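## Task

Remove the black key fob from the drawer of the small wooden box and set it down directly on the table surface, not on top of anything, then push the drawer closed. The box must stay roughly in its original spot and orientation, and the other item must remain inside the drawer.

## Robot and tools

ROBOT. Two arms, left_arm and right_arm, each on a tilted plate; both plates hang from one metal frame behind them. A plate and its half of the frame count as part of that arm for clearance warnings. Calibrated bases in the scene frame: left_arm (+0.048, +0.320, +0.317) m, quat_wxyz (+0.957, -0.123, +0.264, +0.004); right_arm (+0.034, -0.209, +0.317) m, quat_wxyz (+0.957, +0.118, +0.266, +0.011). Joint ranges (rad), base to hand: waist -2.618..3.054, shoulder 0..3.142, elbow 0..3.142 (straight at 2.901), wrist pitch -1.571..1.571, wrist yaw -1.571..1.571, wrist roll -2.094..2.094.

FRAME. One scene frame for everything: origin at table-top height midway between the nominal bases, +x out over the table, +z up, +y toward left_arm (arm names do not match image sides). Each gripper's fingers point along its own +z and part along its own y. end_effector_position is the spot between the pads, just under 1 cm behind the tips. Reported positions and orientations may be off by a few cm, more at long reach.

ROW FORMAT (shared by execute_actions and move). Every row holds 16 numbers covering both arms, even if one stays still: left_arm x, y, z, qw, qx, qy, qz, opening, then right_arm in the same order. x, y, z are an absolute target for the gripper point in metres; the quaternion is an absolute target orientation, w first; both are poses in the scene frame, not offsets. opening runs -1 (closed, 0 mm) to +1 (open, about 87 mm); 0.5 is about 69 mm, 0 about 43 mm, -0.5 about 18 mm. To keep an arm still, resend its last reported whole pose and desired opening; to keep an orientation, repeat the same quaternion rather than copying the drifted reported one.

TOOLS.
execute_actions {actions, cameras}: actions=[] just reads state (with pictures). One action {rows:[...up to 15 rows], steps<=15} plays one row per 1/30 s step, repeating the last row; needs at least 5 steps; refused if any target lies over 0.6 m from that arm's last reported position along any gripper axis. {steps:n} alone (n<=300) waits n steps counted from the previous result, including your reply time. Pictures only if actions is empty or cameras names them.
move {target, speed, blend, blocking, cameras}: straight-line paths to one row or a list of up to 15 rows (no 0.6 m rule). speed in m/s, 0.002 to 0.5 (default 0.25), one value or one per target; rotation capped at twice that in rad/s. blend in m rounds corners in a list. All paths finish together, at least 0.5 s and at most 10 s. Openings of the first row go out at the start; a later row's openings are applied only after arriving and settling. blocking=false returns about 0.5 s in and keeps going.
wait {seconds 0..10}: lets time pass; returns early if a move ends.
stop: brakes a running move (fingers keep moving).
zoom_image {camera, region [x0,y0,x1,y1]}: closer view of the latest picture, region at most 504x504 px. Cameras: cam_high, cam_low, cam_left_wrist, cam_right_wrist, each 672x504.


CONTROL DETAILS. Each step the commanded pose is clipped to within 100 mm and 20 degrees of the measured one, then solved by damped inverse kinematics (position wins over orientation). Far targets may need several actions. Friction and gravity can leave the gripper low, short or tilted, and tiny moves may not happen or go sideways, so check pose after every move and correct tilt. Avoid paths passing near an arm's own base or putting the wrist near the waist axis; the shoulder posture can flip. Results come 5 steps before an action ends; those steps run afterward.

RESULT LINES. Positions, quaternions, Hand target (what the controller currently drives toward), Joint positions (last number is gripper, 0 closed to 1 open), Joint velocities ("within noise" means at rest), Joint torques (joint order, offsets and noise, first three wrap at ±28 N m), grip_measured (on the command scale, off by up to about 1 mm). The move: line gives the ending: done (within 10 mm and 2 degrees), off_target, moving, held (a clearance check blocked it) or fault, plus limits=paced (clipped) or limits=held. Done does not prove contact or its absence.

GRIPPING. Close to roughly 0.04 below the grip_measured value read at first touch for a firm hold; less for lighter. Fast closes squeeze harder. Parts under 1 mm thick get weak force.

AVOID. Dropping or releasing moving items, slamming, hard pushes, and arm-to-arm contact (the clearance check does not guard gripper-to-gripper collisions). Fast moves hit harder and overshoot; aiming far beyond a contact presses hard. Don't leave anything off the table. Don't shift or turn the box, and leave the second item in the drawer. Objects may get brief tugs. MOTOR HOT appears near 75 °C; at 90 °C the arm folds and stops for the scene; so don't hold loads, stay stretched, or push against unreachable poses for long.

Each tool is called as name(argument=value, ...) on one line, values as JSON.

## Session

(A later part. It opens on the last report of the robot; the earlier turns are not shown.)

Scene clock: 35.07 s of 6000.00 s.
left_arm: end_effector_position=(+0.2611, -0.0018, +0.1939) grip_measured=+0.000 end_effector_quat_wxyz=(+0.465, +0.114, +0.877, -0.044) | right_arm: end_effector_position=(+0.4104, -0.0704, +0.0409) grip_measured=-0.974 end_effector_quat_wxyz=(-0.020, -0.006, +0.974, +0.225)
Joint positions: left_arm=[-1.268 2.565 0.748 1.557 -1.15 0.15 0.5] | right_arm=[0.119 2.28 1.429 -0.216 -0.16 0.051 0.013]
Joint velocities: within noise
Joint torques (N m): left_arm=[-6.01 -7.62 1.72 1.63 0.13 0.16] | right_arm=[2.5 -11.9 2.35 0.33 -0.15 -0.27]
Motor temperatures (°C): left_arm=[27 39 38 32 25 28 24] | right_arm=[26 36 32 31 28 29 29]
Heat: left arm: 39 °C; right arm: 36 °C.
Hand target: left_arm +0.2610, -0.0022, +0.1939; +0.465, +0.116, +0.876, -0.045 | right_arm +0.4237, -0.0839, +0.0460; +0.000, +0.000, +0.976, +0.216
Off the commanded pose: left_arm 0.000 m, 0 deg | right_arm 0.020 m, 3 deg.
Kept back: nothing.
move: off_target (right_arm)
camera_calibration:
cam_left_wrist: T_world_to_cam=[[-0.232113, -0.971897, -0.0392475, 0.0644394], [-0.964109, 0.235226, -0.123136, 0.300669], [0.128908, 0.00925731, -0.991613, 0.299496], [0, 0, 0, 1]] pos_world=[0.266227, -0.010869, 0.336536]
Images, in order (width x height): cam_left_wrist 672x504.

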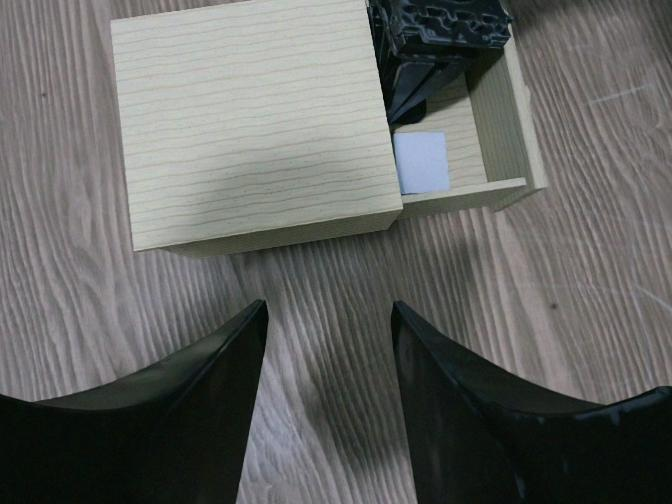

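move(target=[0.261,-0.0022,0.1939,0.465,0.116,0.876,-0.045,0, 0.424,-0.068,0.056,0,0,0.9763,0.2164,-1], speed=0.04, cameras=["cam_left_wrist"])

zoom_image(camera="cam_left_wrist", region=[350, 20, 450, 140])

Scene clock: 36.73 s of 6000.00 s.
left_arm: end_effector_position=(+0.2611, -0.0018, +0.1939) grip_measured=+0.000 end_effector_quat_wxyz=(+0.465, +0.114, +0.877, -0.044) | right_arm: end_effector_position=(+0.4084, -0.0683, +0.0428) grip_measured=-0.974 end_effector_quat_wxyz=(-0.023, -0.002, +0.975, +0.220)
Joint positions: left_arm=[-1.268 2.565 0.748 1.557 -1.15 0.15 0.5] | right_arm=[0.128 2.274 1.421 -0.216 -0.146 0.068 0.013]
Joint velocities: within noise
Joint torques (N m): left_arm=[-5.97 -7.65 1.72 1.65 0.11 0.16] | right_arm=[5.59 -12.72 2.59 0.26 -0.12 -0.05]
Motor temperatures (°C): left_arm=[27 39 38 33 25 28 24] | right_arm=[26 36 32 31 28 29 29]
Heat: left arm: 39 °C; right arm: 36 °C.
Hand target: left_arm +0.2610, -0.0022, +0.1939; +0.465, +0.116, +0.876, -0.045 | right_arm +0.4237, -0.0679, +0.0558; +0.000, +0.000, +0.976, +0.217
Off the commanded pose: left_arm 0.000 m, 0 deg | right_arm 0.020 m, 3 deg.
Kept back: nothing.
move: off_target (right_arm)
camera_calibration:
cam_left_wrist: T_world_to_cam=[[-0.232113, -0.971897, -0.0392475, 0.0644394], [-0.964109, 0.235226, -0.123136, 0.300669], [0.128908, 0.00925731, -0.991613, 0.299496], [0, 0, 0, 1]] pos_world=[0.266227, -0.010869, 0.336536]
Images, in order (width x height): cam_left_wrist 672x504.

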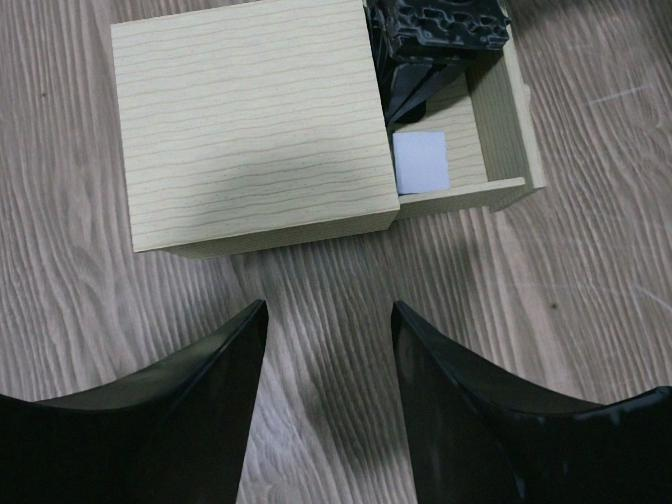

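Scaled by 4.200 from the camera's 672x504 image, which has a finer 960x720 frame.

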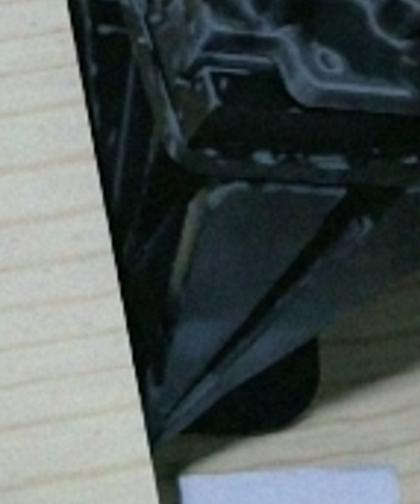

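move(target=[0.261,-0.0022,0.1939,0.465,0.116,0.876,-0.045,0, 0.420,-0.072,0.066,0,0,0.9763,0.2164,-1], speed=0.03, cameras=["cam_left_wrist","cam_low"])

zoom_image(camera="cam_left_wrist", region=[350, 20, 450, 140])

zoom_image(camera="cam_low", region=[220, 130, 460, 390])

Scene clock: 38.17 s of 6000.00 s.
left_arm: end_effector_position=(+0.2611, -0.0018, +0.1939) grip_measured=+0.000 end_effector_quat_wxyz=(+0.465, +0.114, +0.877, -0.044) | right_arm: end_effector_position=(+0.4040, -0.0721, +0.0514) grip_measured=-0.974 end_effector_quat_wxyz=(-0.024, -0.001, +0.976, +0.217)
Joint positions: left_arm=[-1.268 2.565 0.748 1.557 -1.15 0.15 0.5] | right_arm=[0.128 2.235 1.379 -0.215 -0.141 0.07 0.013]
Joint velocities: within noise
Joint torques (N m): left_arm=[-5.94 -7.69 1.72 1.64 0.11 0.15] | right_arm=[5.35 -12.9 2.48 0.24 -0.14 -0.11]
Motor temperatures (°C): left_arm=[28 39 37 33 25 28 24] | right_arm=[26 36 32 31 28 29 29]
Heat: left arm: 39 °C; right arm: 36 °C.
Hand target: left_arm +0.2610, -0.0022, +0.1939; +0.465, +0.116, +0.876, -0.045 | right_arm +0.4198, -0.0718, +0.0658; +0.000, +0.000, +0.976, +0.217
Off the commanded pose: left_arm 0.000 m, 0 deg | right_arm 0.022 m, 3 deg.
Kept back: nothing.
move: off_target (right_arm)
camera_calibration:
cam_left_wrist: T_world_to_cam=[[-0.232113, -0.971897, -0.0392475, 0.0644394], [-0.964109, 0.235226, -0.123136, 0.300669], [0.128908, 0.00925731, -0.991613, 0.299496], [0, 0, 0, 1]] pos_world=[0.266227, -0.010869, 0.336536]
Images, in order (width x height): cam_low 672x504, cam_left_wrist 672x504.

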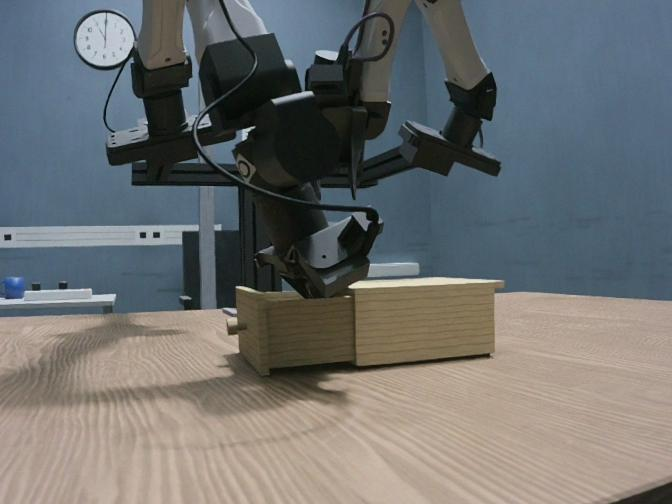

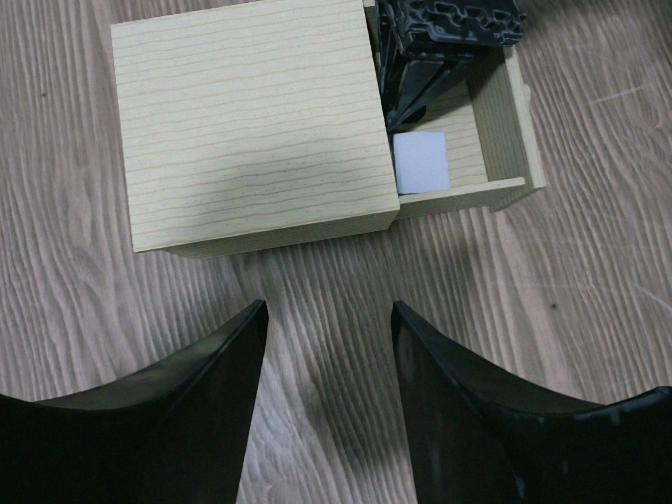

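Scaled by 4.200 from the camera's 672x504 image, which has a finer 960x720 frame.

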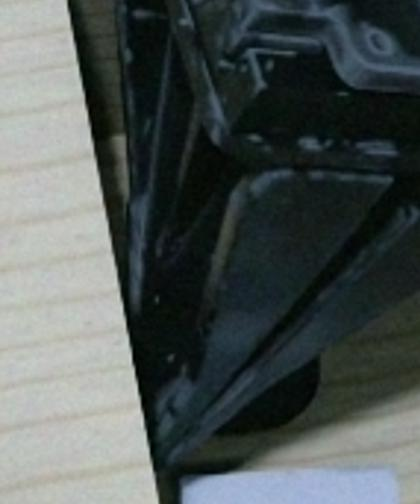

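Scaled by 1.938 from the camera's 672x504 image, which has a finer 960x720 frame.

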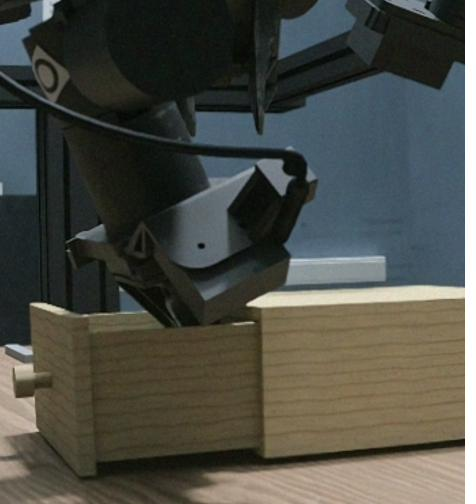

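move(target=[[0.261,-0.0022,0.1939,0.465,0.116,0.876,-0.045,0, 0.440,-0.080,0.095,0,0,0.9763,0.2164,-1],[0.261,-0.0022,0.1939,0.465,0.116,0.876,-0.045,0, 0.430,-0.060,0.046,0,0,0.9763,0.2164,-1]], speed=0.05, cameras=["cam_left_wrist"])

zoom_image(camera="cam_left_wrist", region=[350, 20, 450, 140])

Scene clock: 41.17 s of 6000.00 s.
left_arm: end_effector_position=(+0.2611, -0.0018, +0.1939) grip_measured=+0.000 end_effector_quat_wxyz=(+0.465, +0.114, +0.877, -0.044) | right_arm: end_effector_position=(+0.4272, -0.0674, +0.0506) grip_measured=-0.974 end_effector_quat_wxyz=(-0.005, +0.001, +0.976, +0.217)
Joint positions: left_arm=[-1.268 2.565 0.748 1.557 -1.15 0.15 0.5] | right_arm=[0.135 2.259 1.455 -0.228 -0.135 0.078 0.013]
Joint velocities: within noise
Joint torques (N m): left_arm=[-6.01 -7.6 1.77 1.63 0.11 0.15] | right_arm=[5.97 -7.8 5.26 0.37 -0.14 -0.1]
Motor temperatures (°C): left_arm=[28 40 37 33 25 28 24] | right_arm=[26 37 32 31 28 29 29]
Heat: left arm: 40 °C; right arm: 37 °C.
Hand target: left_arm +0.2610, -0.0022, +0.1939; +0.465, +0.116, +0.876, -0.045 | right_arm +0.4298, -0.0600, +0.0463; +0.000, +0.000, +0.976, +0.216
Off the commanded pose: left_arm 0.000 m, 0 deg | right_arm 0.009 m, 1 deg.
Kept back: nothing.
move: done
camera_calibration:
cam_left_wrist: T_world_to_cam=[[-0.232113, -0.971897, -0.0392475, 0.0644394], [-0.964109, 0.235226, -0.123136, 0.300669], [0.128908, 0.00925731, -0.991613, 0.299496], [0, 0, 0, 1]] pos_world=[0.266227, -0.010869, 0.336536]
Images, in order (width x height): cam_left_wrist 672x504.

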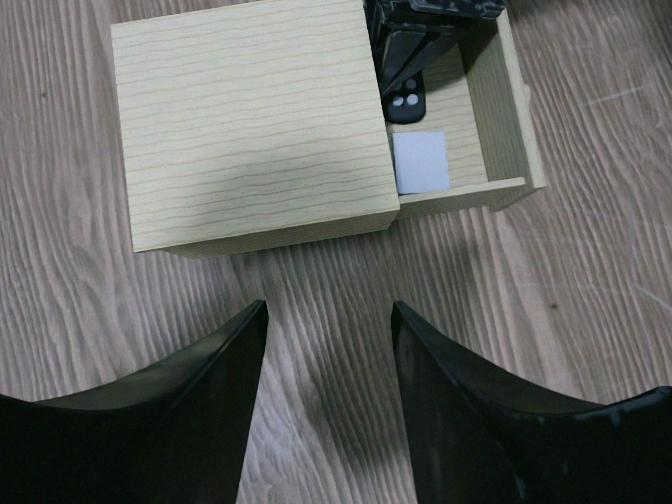

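Scaled by 4.200 from the camera's 672x504 image, which has a finer 960x720 frame.

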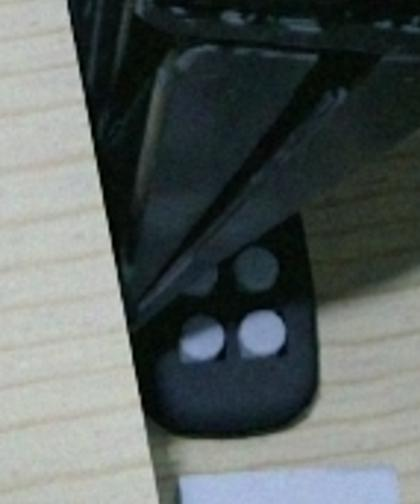

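move(target=[[0.261,-0.0022,0.1939,0.465,0.116,0.876,-0.045,0, 0.44,-0.09,0.1,0,0,0.9763,0.2164,-1],[0.261,-0.0022,0.1939,0.465,0.116,0.876,-0.045,0, 0.45,-0.13,0.2,0.1228,-0.6964,0.6964,0.1228,-1]], speed=[0.08,0.2], blend=0.02)

zoom_image(camera="cam_left_wrist", region=[350, 0, 550, 220])

Scene clock: 49.03 s of 6000.00 s.
left_arm: end_effector_position=(+0.2611, -0.0018, +0.1939) grip_measured=+0.000 end_effector_quat_wxyz=(+0.465, +0.114, +0.877, -0.044) | right_arm: end_effector_position=(+0.4458, -0.1294, +0.1851) grip_measured=-0.974 end_effector_quat_wxyz=(-0.111, +0.690, -0.703, -0.132)
Joint positions: left_arm=[-1.268 2.565 0.748 1.557 -1.15 0.15 0.5] | right_arm=[0.25 1.764 1.248 -0.538 0.013 -1.376 0.013]
Joint velocities: within noise
Joint torques (N m): left_arm=[-6.02 -7.61 1.72 1.64 0.11 0.16] | right_arm=[5.08 -11.75 4.42 0.06 -0.18 -0.29]
Motor temperatures (°C): left_arm=[28 41 37 33 25 27 24] | right_arm=[27 39 32 30 28 29 29]
Heat: left arm: 41 °C; right arm: 39 °C.
Hand target: left_arm +0.2610, -0.0022, +0.1939; +0.465, +0.116, +0.876, -0.045 | right_arm +0.4500, -0.1300, +0.1995; -0.123, +0.696, -0.696, -0.123
Off the commanded pose: left_arm 0.000 m, 0 deg | right_arm 0.016 m, 2 deg.
Kept back: nothing.
move: off_target (right_arm)
camera_calibration:
cam_left_wrist: T_world_to_cam=[[-0.232113, -0.971897, -0.0392475, 0.0644394], [-0.964109, 0.235226, -0.123136, 0.300669], [0.128908, 0.00925731, -0.991613, 0.299496], [0, 0, 0, 1]] pos_world=[0.266227, -0.010869, 0.336536]
cam_right_wrist: T_world_to_cam=[[0.99964, 0.00795268, -0.0256408, -0.441591], [0.019873, -0.861351, 0.507622, -0.194583], [-0.0180487, -0.507948, -0.861198, 0.238168], [0, 0, 0, 1]] pos_world=[0.449598, -0.0431155, 0.292562]

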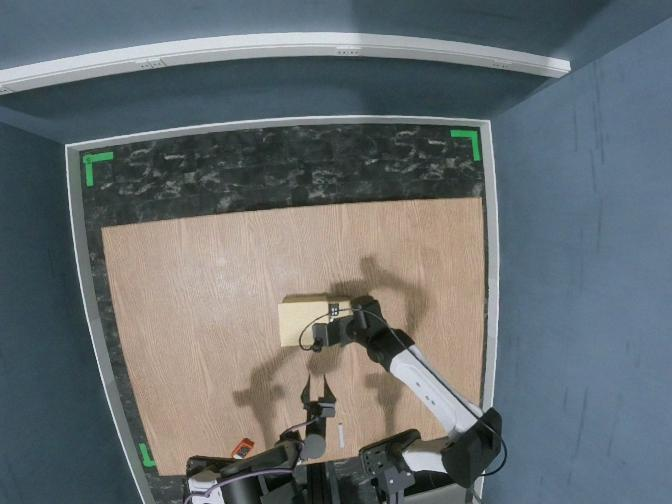

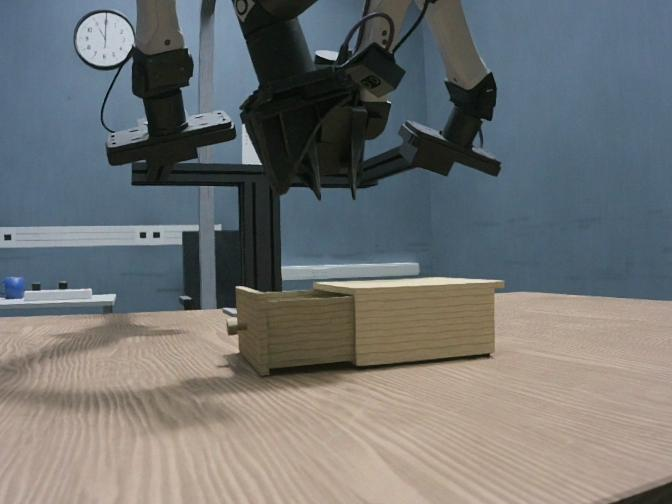

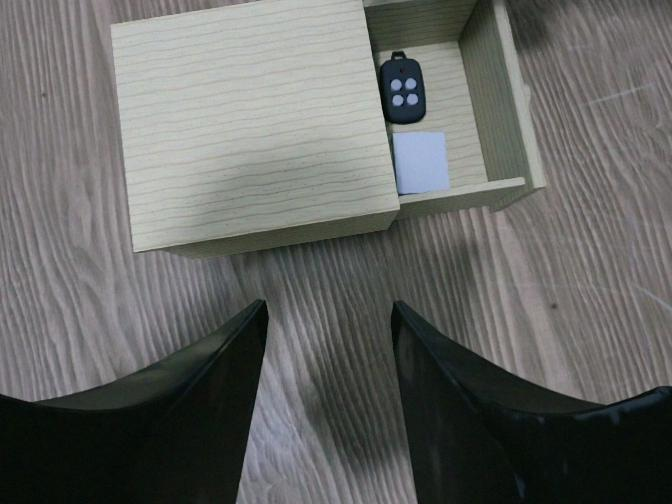

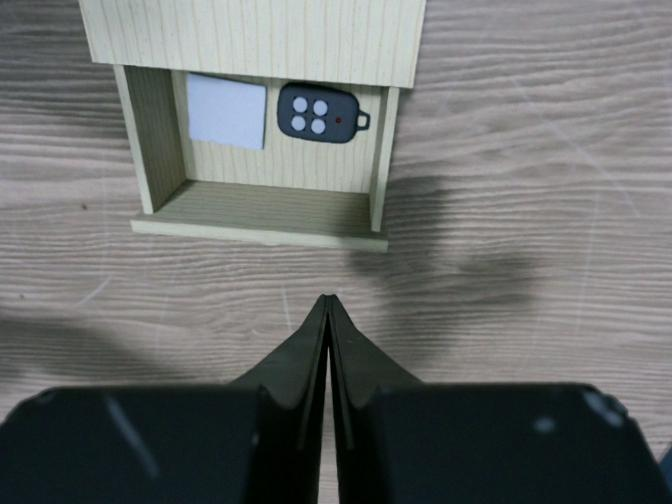

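Scaled by 2.291 from the camera's 672x504 image, which has a finer 960x720 frame.

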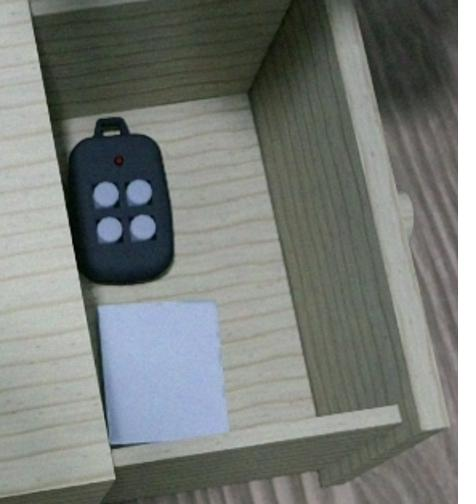

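zoom_image(camera="cam_low", region=[220, 20, 460, 260])

zoom_image(camera="cam_right_wrist", region=[80, 40, 440, 320])

Scaled by 2.100 from the camera's 672x504 image, which has a finer 960x720 frame.

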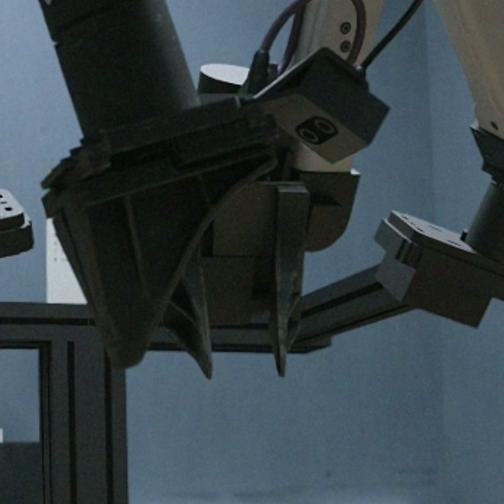

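Scaled by 1.400 from the camera's 672x504 image, which has a finer 960x720 frame.

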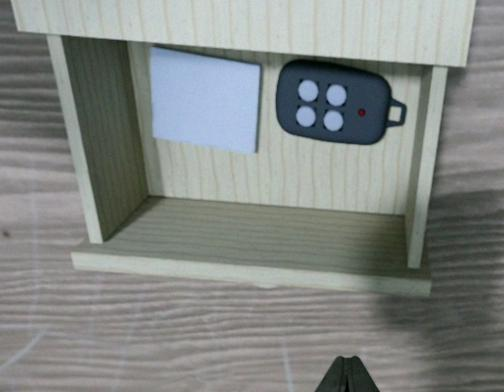

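move(target=[[0.261,-0.0022,0.1939,0.465,0.116,0.876,-0.045,0, 0.42,-0.12,0.15,0,0,0.9962,-0.0872,-1],[0.261,-0.0022,0.1939,0.465,0.116,0.876,-0.045,0, 0.408,-0.112,0.061,0,0,0.9962,-0.0872,-1]], speed=[0.25,0.08], cameras=["cam_left_wrist","cam_low"])

zoom_image(camera="cam_low", region=[200, 130, 440, 390])

Scene clock: 59.40 s of 6000.00 s.
left_arm: end_effector_position=(+0.2611, -0.0018, +0.1939) grip_measured=+0.000 end_effector_quat_wxyz=(+0.465, +0.114, +0.877, -0.044) | right_arm: end_effector_position=(+0.4045, -0.1109, +0.0681) grip_measured=-0.974 end_effector_quat_wxyz=(-0.002, -0.003, +0.996, -0.089)
Joint positions: left_arm=[-1.268 2.565 0.748 1.557 -1.15 0.15 0.5] | right_arm=[0.303 2.226 1.417 -0.352 0.555 0.252 0.013]
Joint velocities: within noise
Joint torques (N m): left_arm=[-6.04 -7.65 1.77 1.63 0.11 0.16] | right_arm=[4.07 -7.47 5.24 0.26 0.07 -0.24]
Motor temperatures (°C): left_arm=[29 43 37 33 25 27 23] | right_arm=[27 39 32 30 28 29 29]
Heat: left arm: 43 °C; right arm: 39 °C.
Hand target: left_arm +0.2610, -0.0022, +0.1939; +0.465, +0.116, +0.876, -0.045 | right_arm +0.4078, -0.1120, +0.0612; +0.000, +0.000, +0.996, -0.087
Off the commanded pose: left_arm 0.000 m, 0 deg | right_arm 0.008 m, 0 deg.
Kept back: nothing.
move: done
camera_calibration:
cam_left_wrist: T_world_to_cam=[[-0.232113, -0.971897, -0.0392475, 0.0644394], [-0.964109, 0.235226, -0.123136, 0.300669], [0.128908, 0.00925731, -0.991613, 0.299496], [0, 0, 0, 1]] pos_world=[0.266227, -0.010869, 0.336536]
Images, in order (width x height): cam_low 672x504, cam_left_wrist 672x504.

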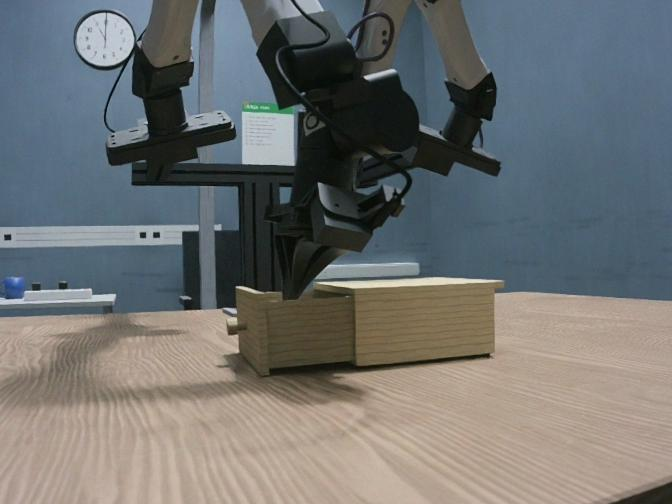

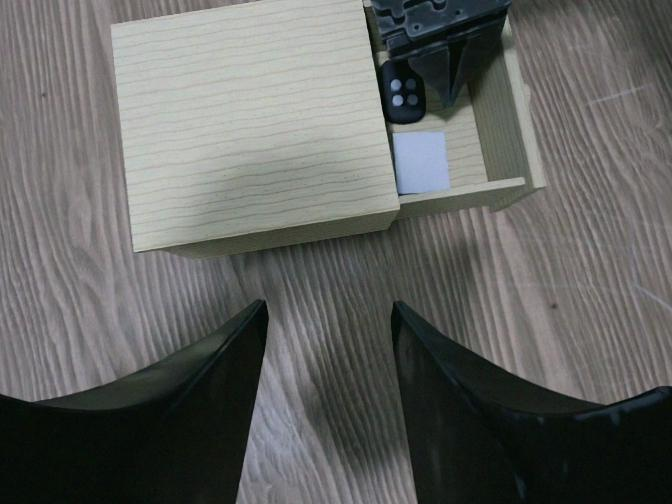

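Scaled by 1.938 from the camera's 672x504 image, which has a finer 960x720 frame.

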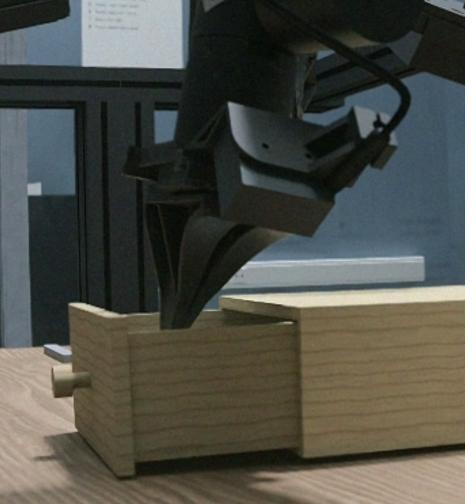

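move(target=[0.261,-0.0022,0.1939,0.465,0.116,0.876,-0.045,0, 0.410,-0.142,0.058,0,0,0.9962,-0.0872,-1], speed=0.05, cameras=["cam_left_wrist"])

zoom_image(camera="cam_left_wrist", region=[350, 0, 570, 220])

Scene clock: 61.17 s of 6000.00 s.
left_arm: end_effector_position=(+0.2611, -0.0018, +0.1939) grip_measured=+0.000 end_effector_quat_wxyz=(+0.465, +0.114, +0.877, -0.044) | right_arm: end_effector_position=(+0.4033, -0.1389, +0.0555) grip_measured=-0.974 end_effector_quat_wxyz=(-0.010, -0.004, +0.996, -0.093)
Joint positions: left_arm=[-1.268 2.565 0.748 1.557 -1.15 0.15 0.5] | right_arm=[0.232 2.226 1.393 -0.309 0.529 0.183 0.013]
Joint velocities: within noise
Joint torques (N m): left_arm=[-6 -7.64 1.74 1.63 0.11 0.15] | right_arm=[3.86 -10.43 2.84 0.3 0.02 -0.24]
Motor temperatures (°C): left_arm=[29 43 37 33 25 27 23] | right_arm=[27 39 32 30 28 29 29]
Heat: left arm: 43 °C; right arm: 39 °C.
Hand target: left_arm +0.2610, -0.0022, +0.1939; +0.465, +0.116, +0.876, -0.045 | right_arm +0.4099, -0.1419, +0.0580; +0.000, +0.000, +0.996, -0.087
Off the commanded pose: left_arm 0.000 m, 0 deg | right_arm 0.008 m, 1 deg.
Kept back: nothing.
move: done
camera_calibration:
cam_left_wrist: T_world_to_cam=[[-0.232113, -0.971897, -0.0392475, 0.0644394], [-0.964109, 0.235226, -0.123136, 0.300669], [0.128908, 0.00925731, -0.991613, 0.299496], [0, 0, 0, 1]] pos_world=[0.266227, -0.010869, 0.336536]
Images, in order (width x height): cam_left_wrist 672x504.

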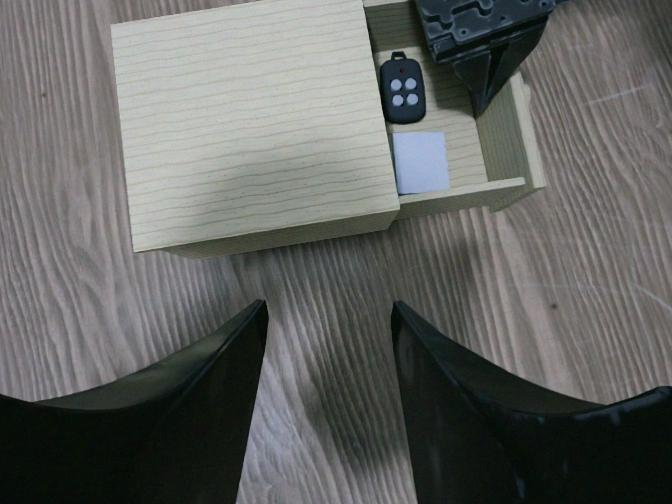

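Scaled by 2.291 from the camera's 672x504 image, which has a finer 960x720 frame.

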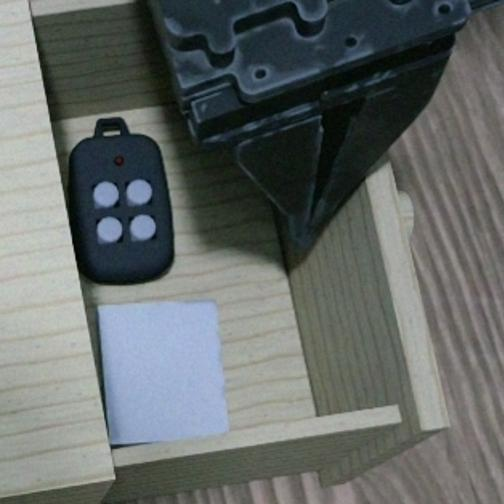

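move(target=[0.261,-0.0022,0.1939,0.465,0.116,0.876,-0.045,0, 0.410,-0.157,0.058,0,0,0.9962,-0.0872,-1], speed=0.03, cameras=["cam_left_wrist"])

zoom_image(camera="cam_left_wrist", region=[350, 0, 570, 220])

Scene clock: 62.13 s of 6000.00 s.
left_arm: end_effector_position=(+0.2611, -0.0018, +0.1939) grip_measured=+0.000 end_effector_quat_wxyz=(+0.465, +0.114, +0.877, -0.044) | right_arm: end_effector_position=(+0.3981, -0.1444, +0.0495) grip_measured=-0.974 end_effector_quat_wxyz=(-0.015, -0.007, +0.997, -0.082)
Joint positions: left_arm=[-1.268 2.565 0.748 1.557 -1.15 0.15 0.5] | right_arm=[0.209 2.226 1.37 -0.28 0.496 0.155 0.013]
Joint velocities: within noise
Joint torques (N m): left_arm=[-6 -7.65 1.74 1.63 0.1 0.17] | right_arm=[2.73 -12.11 2.65 0.16 0.17 -0.32]
Motor temperatures (°C): left_arm=[29 43 37 33 25 27 23] | right_arm=[27 39 32 30 28 29 29]
Heat: left arm: 43 °C; right arm: 39 °C.
Hand target: left_arm +0.2610, -0.0022, +0.1939; +0.465, +0.116, +0.876, -0.045 | right_arm +0.4096, -0.1569, +0.0578; +0.000, +0.000, +0.996, -0.088
Off the commanded pose: left_arm 0.000 m, 0 deg | right_arm 0.019 m, 2 deg.
Kept back: nothing.
move: off_target (right_arm)
camera_calibration:
cam_left_wrist: T_world_to_cam=[[-0.232113, -0.971897, -0.0392475, 0.0644394], [-0.964109, 0.235226, -0.123136, 0.300669], [0.128908, 0.00925731, -0.991613, 0.299496], [0, 0, 0, 1]] pos_world=[0.266227, -0.010869, 0.336536]
Images, in order (width x height): cam_left_wrist 672x504.

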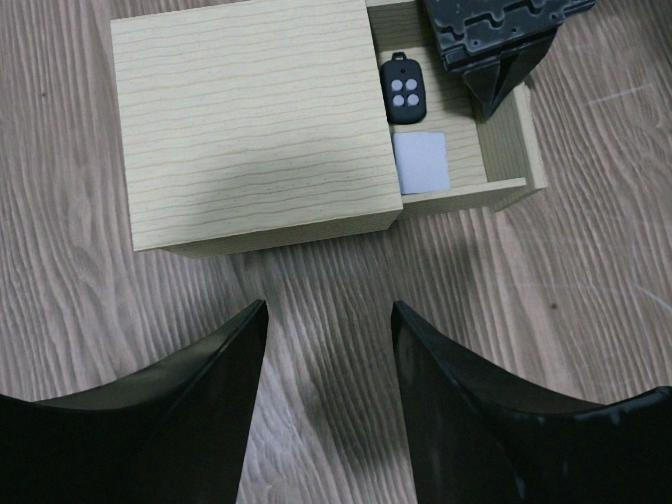

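Scaled by 2.291 from the camera's 672x504 image, which has a finer 960x720 frame.

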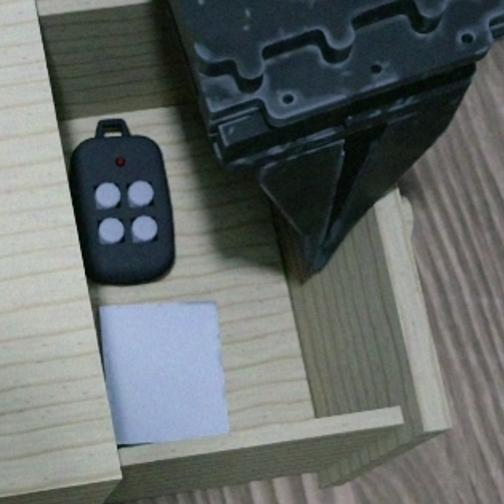

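move(target=[[0.261,-0.0022,0.1939,0.465,0.116,0.876,-0.045,0, 0.42,-0.115,0.085,0,0,0.9962,-0.0872,-1],[0.261,-0.0022,0.1939,0.465,0.116,0.876,-0.045,0, 0.435,-0.09,0.115,0,0,0.9763,0.2164,-1],[0.261,-0.0022,0.1939,0.465,0.116,0.876,-0.045,0, 0.435,-0.057,0.052,0,0,0.9763,0.2164,-1]], speed=[0.06,0.2,0.06], cameras=["cam_left_wrist"])

zoom_image(camera="cam_left_wrist", region=[350, 20, 450, 140])

Scene clock: 67.33 s of 6000.00 s.
left_arm: end_effector_position=(+0.2611, -0.0018, +0.1939) grip_measured=+0.000 end_effector_quat_wxyz=(+0.465, +0.114, +0.877, -0.044) | right_arm: end_effector_position=(+0.4300, -0.0671, +0.0555) grip_measured=-0.974 end_effector_quat_wxyz=(-0.008, +0.001, +0.978, +0.210)
Joint positions: left_arm=[-1.268 2.565 0.748 1.557 -1.15 0.15 0.5] | right_arm=[0.144 2.252 1.471 -0.257 -0.117 0.086 0.013]
Joint velocities: within noise
Joint torques (N m): left_arm=[-6.01 -7.64 1.7 1.63 0.12 0.15] | right_arm=[6.06 -7.86 5.79 0.43 -0.27 -0.08]
Motor temperatures (°C): left_arm=[29 43 37 33 25 27 23] | right_arm=[27 40 32 30 28 29 29]
Heat: left arm: 43 °C; right arm: 40 °C.
Hand target: left_arm +0.2610, -0.0022, +0.1939; +0.465, +0.116, +0.876, -0.045 | right_arm +0.4347, -0.0570, +0.0524; +0.000, +0.000, +0.976, +0.217
Off the commanded pose: left_arm 0.000 m, 0 deg | right_arm 0.012 m, 1 deg.
Kept back: nothing.
move: off_target (right_arm)
camera_calibration:
cam_left_wrist: T_world_to_cam=[[-0.232113, -0.971897, -0.0392475, 0.0644394], [-0.964109, 0.235226, -0.123136, 0.300669], [0.128908, 0.00925731, -0.991613, 0.299496], [0, 0, 0, 1]] pos_world=[0.266227, -0.010869, 0.336536]
Images, in order (width x height): cam_left_wrist 672x504.

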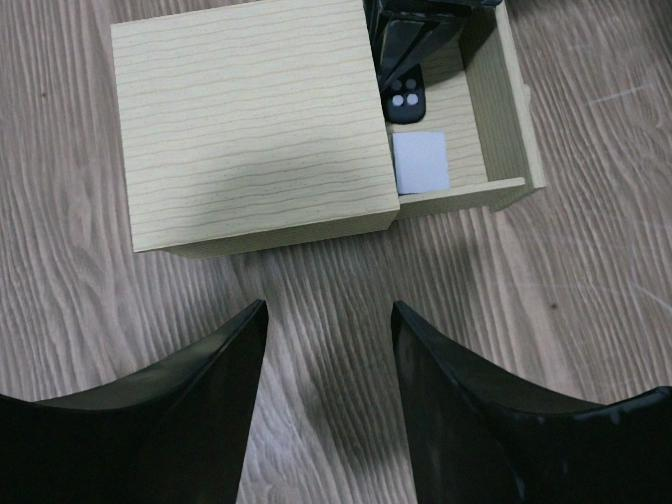

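Scaled by 4.200 from the camera's 672x504 image, which has a finer 960x720 frame.

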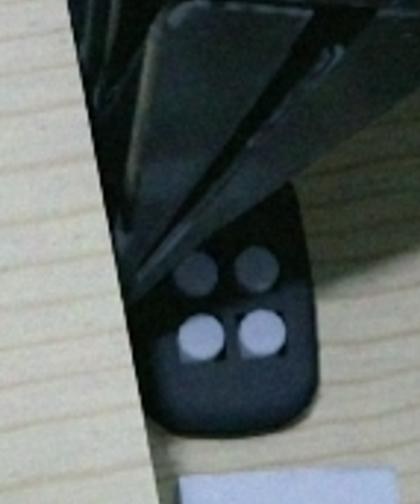

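move(target=[0.261,-0.0022,0.1939,0.465,0.116,0.876,-0.045,0, 0.442,-0.052,0.036,0,0,0.9763,0.2164,-1], speed=0.03, cameras=["cam_left_wrist"])

zoom_image(camera="cam_left_wrist", region=[350, 20, 450, 140])

Scene clock: 68.47 s of 6000.00 s.
left_arm: end_effector_position=(+0.2611, -0.0018, +0.1939) grip_measured=+0.000 end_effector_quat_wxyz=(+0.465, +0.114, +0.877, -0.044) | right_arm: end_effector_position=(+0.4311, -0.0679, +0.0507) grip_measured=-0.974 end_effector_quat_wxyz=(-0.025, -0.001, +0.979, +0.203)
Joint positions: left_arm=[-1.268 2.565 0.748 1.557 -1.15 0.15 0.5] | right_arm=[0.144 2.289 1.537 -0.321 -0.104 0.086 0.013]
Joint velocities: within noise
Joint torques (N m): left_arm=[-5.98 -7.62 1.73 1.65 0.12 0.15] | right_arm=[5.96 -6.01 6.2 0.95 -0.44 -0.09]
Motor temperatures (°C): left_arm=[29 43 37 33 25 27 23] | right_arm=[27 40 32 30 28 29 29]
Heat: left arm: 43 °C; right arm: 40 °C.
Hand target: left_arm +0.2610, -0.0022, +0.1939; +0.465, +0.116, +0.876, -0.045 | right_arm +0.4410, -0.0527, +0.0379; -0.001, +0.000, +0.976, +0.216
Off the commanded pose: left_arm 0.000 m, 0 deg | right_arm 0.024 m, 3 deg.
Kept back: nothing.
move: off_target (right_arm)
camera_calibration:
cam_left_wrist: T_world_to_cam=[[-0.232113, -0.971897, -0.0392475, 0.0644394], [-0.964109, 0.235226, -0.123136, 0.300669], [0.128908, 0.00925731, -0.991613, 0.299496], [0, 0, 0, 1]] pos_world=[0.266227, -0.010869, 0.336536]
Images, in order (width x height): cam_left_wrist 672x504.

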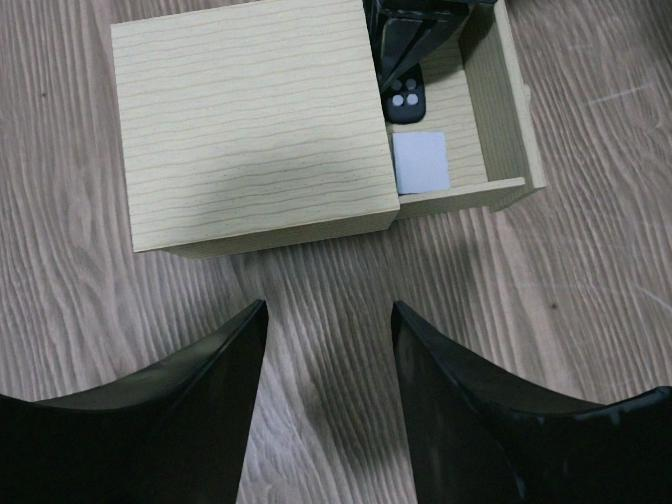

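Scaled by 4.200 from the camera's 672x504 image, which has a finer 960x720 frame.

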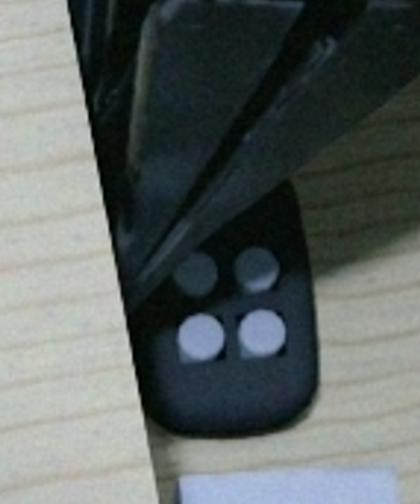

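move(target=[0.261,-0.0022,0.1939,0.465,0.116,0.876,-0.045,0, 0.42,-0.085,0.12,0.2134,0.0376,0.9615,0.1695,-1], speed=0.1, cameras=["cam_left_wrist"])

Scene clock: 72.97 s of 6000.00 s.
left_arm: end_effector_position=(+0.2611, -0.0018, +0.1939) grip_measured=+0.000 end_effector_quat_wxyz=(+0.465, +0.114, +0.877, -0.044) | right_arm: end_effector_position=(+0.4063, -0.0863, +0.1059) grip_measured=-0.974 end_effector_quat_wxyz=(+0.188, +0.033, +0.967, +0.167)
Joint positions: left_arm=[-1.268 2.565 0.748 1.557 -1.15 0.15 0.5] | right_arm=[0.201 1.904 0.803 0.454 0.045 0.123 0.013]
Joint velocities: within noise
Joint torques (N m): left_arm=[-5.98 -7.65 1.76 1.64 0.12 0.15] | right_arm=[4.74 -10.44 2.1 1.06 -0.06 -0.09]
Motor temperatures (°C): left_arm=[29 44 36 34 25 27 23] | right_arm=[27 40 32 30 28 29 29]
Heat: left arm: 44 °C; right arm: 40 °C.
Hand target: left_arm +0.2610, -0.0022, +0.1939; +0.465, +0.116, +0.876, -0.045 | right_arm +0.4198, -0.0849, +0.1197; +0.213, +0.038, +0.961, +0.170
Off the commanded pose: left_arm 0.000 m, 0 deg | right_arm 0.020 m, 3 deg.
Kept back: nothing.
move: off_target (right_arm)
camera_calibration:
cam_left_wrist: T_world_to_cam=[[-0.232113, -0.971897, -0.0392475, 0.0644394], [-0.964109, 0.235226, -0.123136, 0.300669], [0.128908, 0.00925731, -0.991613, 0.299496], [0, 0, 0, 1]] pos_world=[0.266227, -0.010869, 0.336536]
Images, in order (width x height): cam_left_wrist 672x504.

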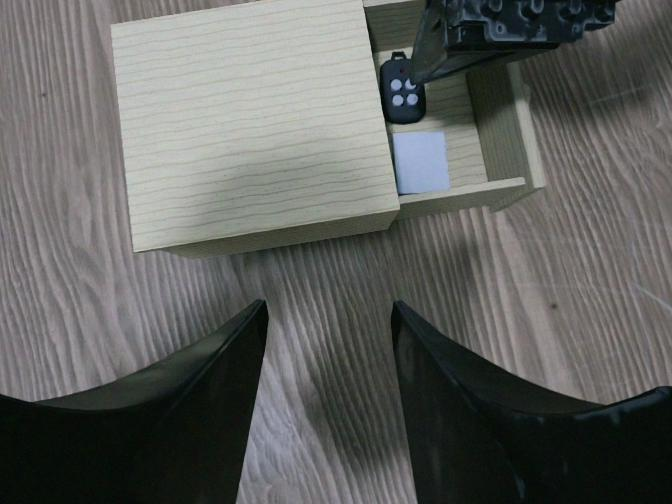

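zoom_image(camera="cam_left_wrist", region=[340, 0, 560, 220])

Scaled by 2.291 from the camera's 672x504 image, which has a finer 960x720 frame.

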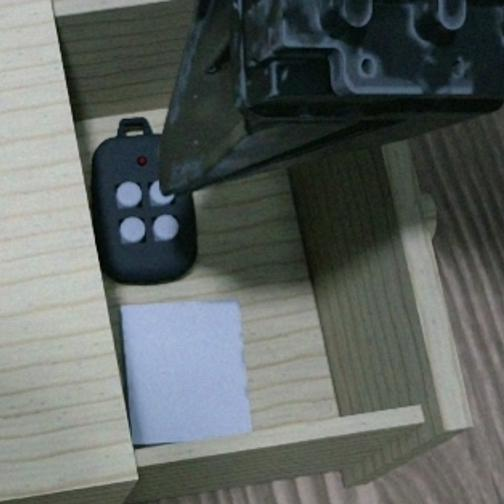

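move(target=[0.261,-0.0022,0.1939,0.465,0.116,0.876,-0.045,0, 0.43,-0.057,0.075,0.2124,0.0413,0.9584,0.1863,-1], speed=0.1, cameras=["cam_left_wrist","cam_right_wrist"])

zoom_image(camera="cam_left_wrist", region=[340, 0, 560, 220])

Scene clock: 74.73 s of 6000.00 s.
left_arm: end_effector_position=(+0.2611, -0.0018, +0.1939) grip_measured=+0.000 end_effector_quat_wxyz=(+0.465, +0.114, +0.877, -0.044) | right_arm: end_effector_position=(+0.4219, -0.0680, +0.0740) grip_measured=-0.974 end_effector_quat_wxyz=(+0.200, +0.039, +0.964, +0.173)
Joint positions: left_arm=[-1.268 2.565 0.748 1.557 -1.15 0.15 0.5] | right_arm=[0.21 2.069 0.908 0.541 0.045 0.138 0.013]
Joint velocities: within noise
Joint torques (N m): left_arm=[-5.96 -7.58 1.8 1.64 0.11 0.16] | right_arm=[5.48 -6.37 4.12 1.25 -0.3 -0.06]
Motor temperatures (°C): left_arm=[29 44 36 34 25 27 23] | right_arm=[27 40 32 30 28 29 29]
Heat: left arm: 44 °C; right arm: 40 °C.
Hand target: left_arm +0.2610, -0.0022, +0.1939; +0.465, +0.116, +0.876, -0.045 | right_arm +0.4296, -0.0572, +0.0755; +0.212, +0.041, +0.958, +0.186
Off the commanded pose: left_arm 0.000 m, 0 deg | right_arm 0.014 m, 2 deg.
Kept back: nothing.
move: off_target (right_arm)
camera_calibration:
cam_left_wrist: T_world_to_cam=[[-0.232113, -0.971897, -0.0392475, 0.0644394], [-0.964109, 0.235226, -0.123136, 0.300669], [0.128908, 0.00925731, -0.991613, 0.299496], [0, 0, 0, 1]] pos_world=[0.266227, -0.010869, 0.336536]
cam_right_wrist: T_world_to_cam=[[0.0131429, -0.939603, -0.342013, -0.0458638], [-0.892122, -0.1655, 0.420391, 0.353687], [-0.451604, 0.299592, -0.840416, 0.409576], [0, 0, 0, 1]] pos_world=[0.501101, -0.107264, 0.179841]
Images, in order (width x height): cam_left_wrist 672x504, cam_right_wrist 672x504.

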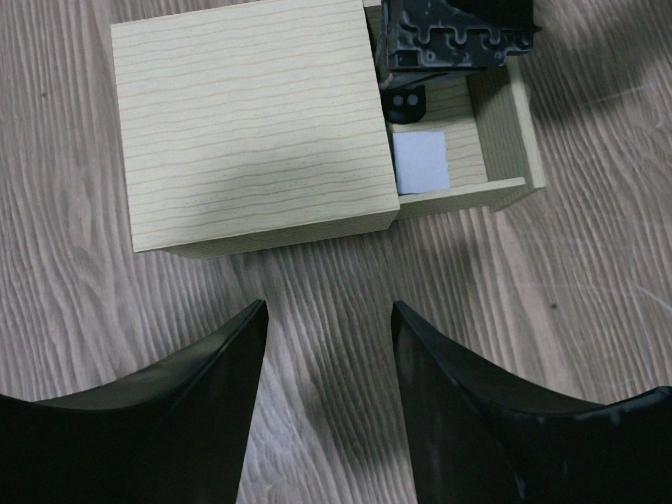

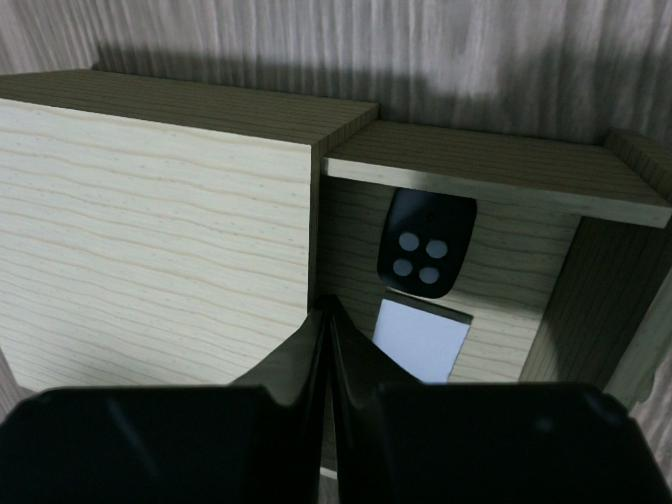

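Scaled by 2.291 from the camera's 672x504 image, which has a finer 960x720 frame.

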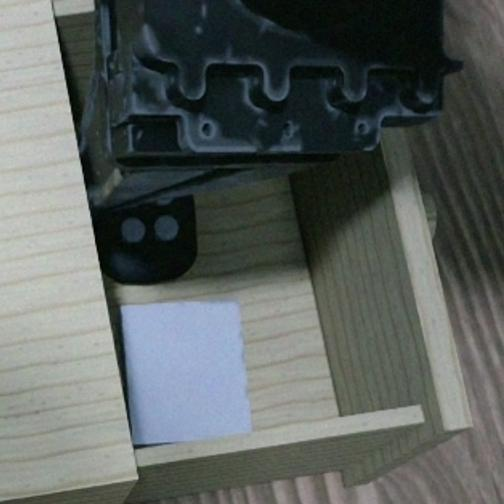

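move(target=[0.261,-0.0022,0.1939,0.465,0.116,0.876,-0.045,0, 0.433,-0.056,0.048,0.2283,0.0485,0.9511,0.2022,-1], speed=0.06, cameras=["cam_left_wrist","cam_right_wrist","cam_low"])

zoom_image(camera="cam_right_wrist", region=[260, 150, 560, 375])

Scene clock: 75.80 s of 6000.00 s.
left_arm: end_effector_position=(+0.2611, -0.0018, +0.1939) grip_measured=+0.000 end_effector_quat_wxyz=(+0.465, +0.114, +0.877, -0.044) | right_arm: end_effector_position=(+0.4253, -0.0668, +0.0476) grip_measured=-0.974 end_effector_quat_wxyz=(+0.215, +0.049, +0.959, +0.177)
Joint positions: left_arm=[-1.268 2.565 0.748 1.557 -1.15 0.15 0.5] | right_arm=[0.186 2.181 0.941 0.656 0.023 0.138 0.013]
Joint velocities: within noise
Joint torques (N m): left_arm=[-5.97 -7.65 1.72 1.64 0.11 0.15] | right_arm=[4.37 -6.02 3.63 1.33 -0.63 -0.12]
Motor temperatures (°C): left_arm=[29 44 36 34 25 27 23] | right_arm=[27 40 32 30 28 29 29]
Heat: left arm: 44 °C; right arm: 40 °C.
Hand target: left_arm +0.2610, -0.0022, +0.1939; +0.465, +0.116, +0.876, -0.045 | right_arm +0.4326, -0.0564, +0.0486; +0.228, +0.048, +0.951, +0.202
Off the commanded pose: left_arm 0.000 m, 0 deg | right_arm 0.013 m, 3 deg.
Kept back: nothing.
move: off_target (right_arm)
camera_calibration:
cam_left_wrist: T_world_to_cam=[[-0.232113, -0.971897, -0.0392475, 0.0644394], [-0.964109, 0.235226, -0.123136, 0.300669], [0.128908, 0.00925731, -0.991613, 0.299496], [0, 0, 0, 1]] pos_world=[0.266227, -0.010869, 0.336536]
cam_right_wrist: T_world_to_cam=[[0.00202821, -0.935576, -0.353118, -0.048299], [-0.907377, -0.150142, 0.392586, 0.376874], [-0.420313, 0.319615, -0.849225, 0.377014], [0, 0, 0, 1]] pos_world=[0.500528, -0.109102, 0.155159]
Images, in order (width x height): cam_low 672x504, cam_left_wrist 672x504, cam_right_wrist 672x504.

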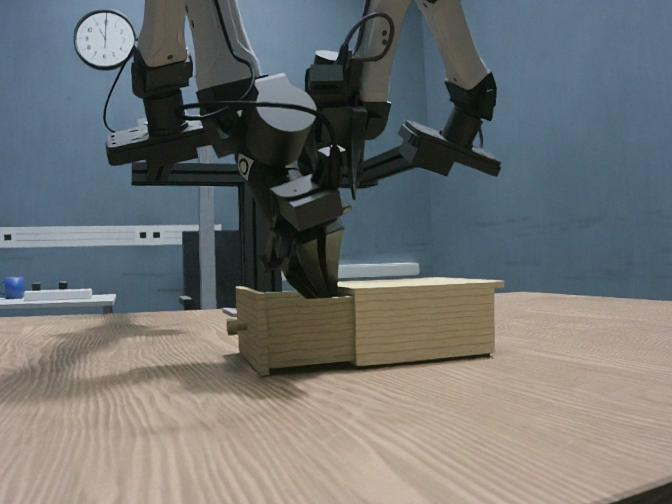

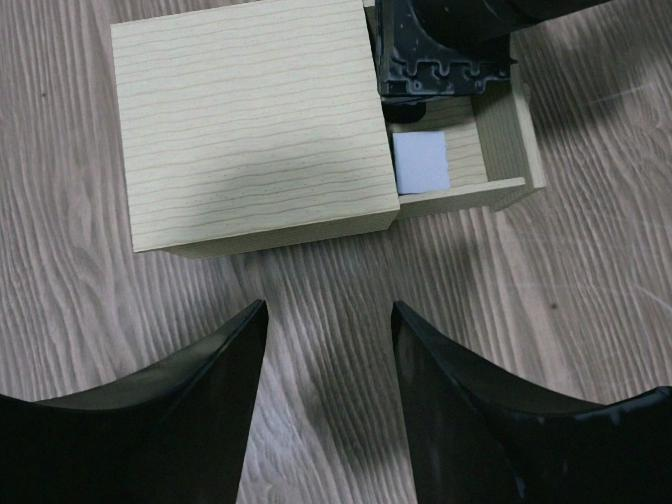

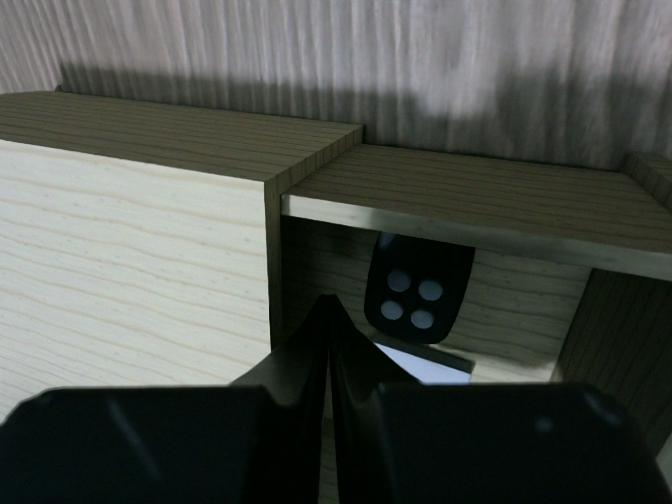

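Scaled by 1.680 from the camera's 672x504 image, which has a finer 960x720 frame.

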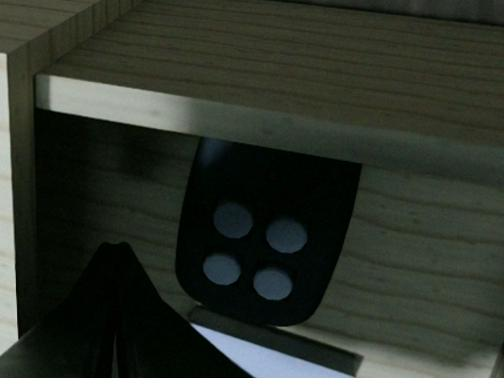

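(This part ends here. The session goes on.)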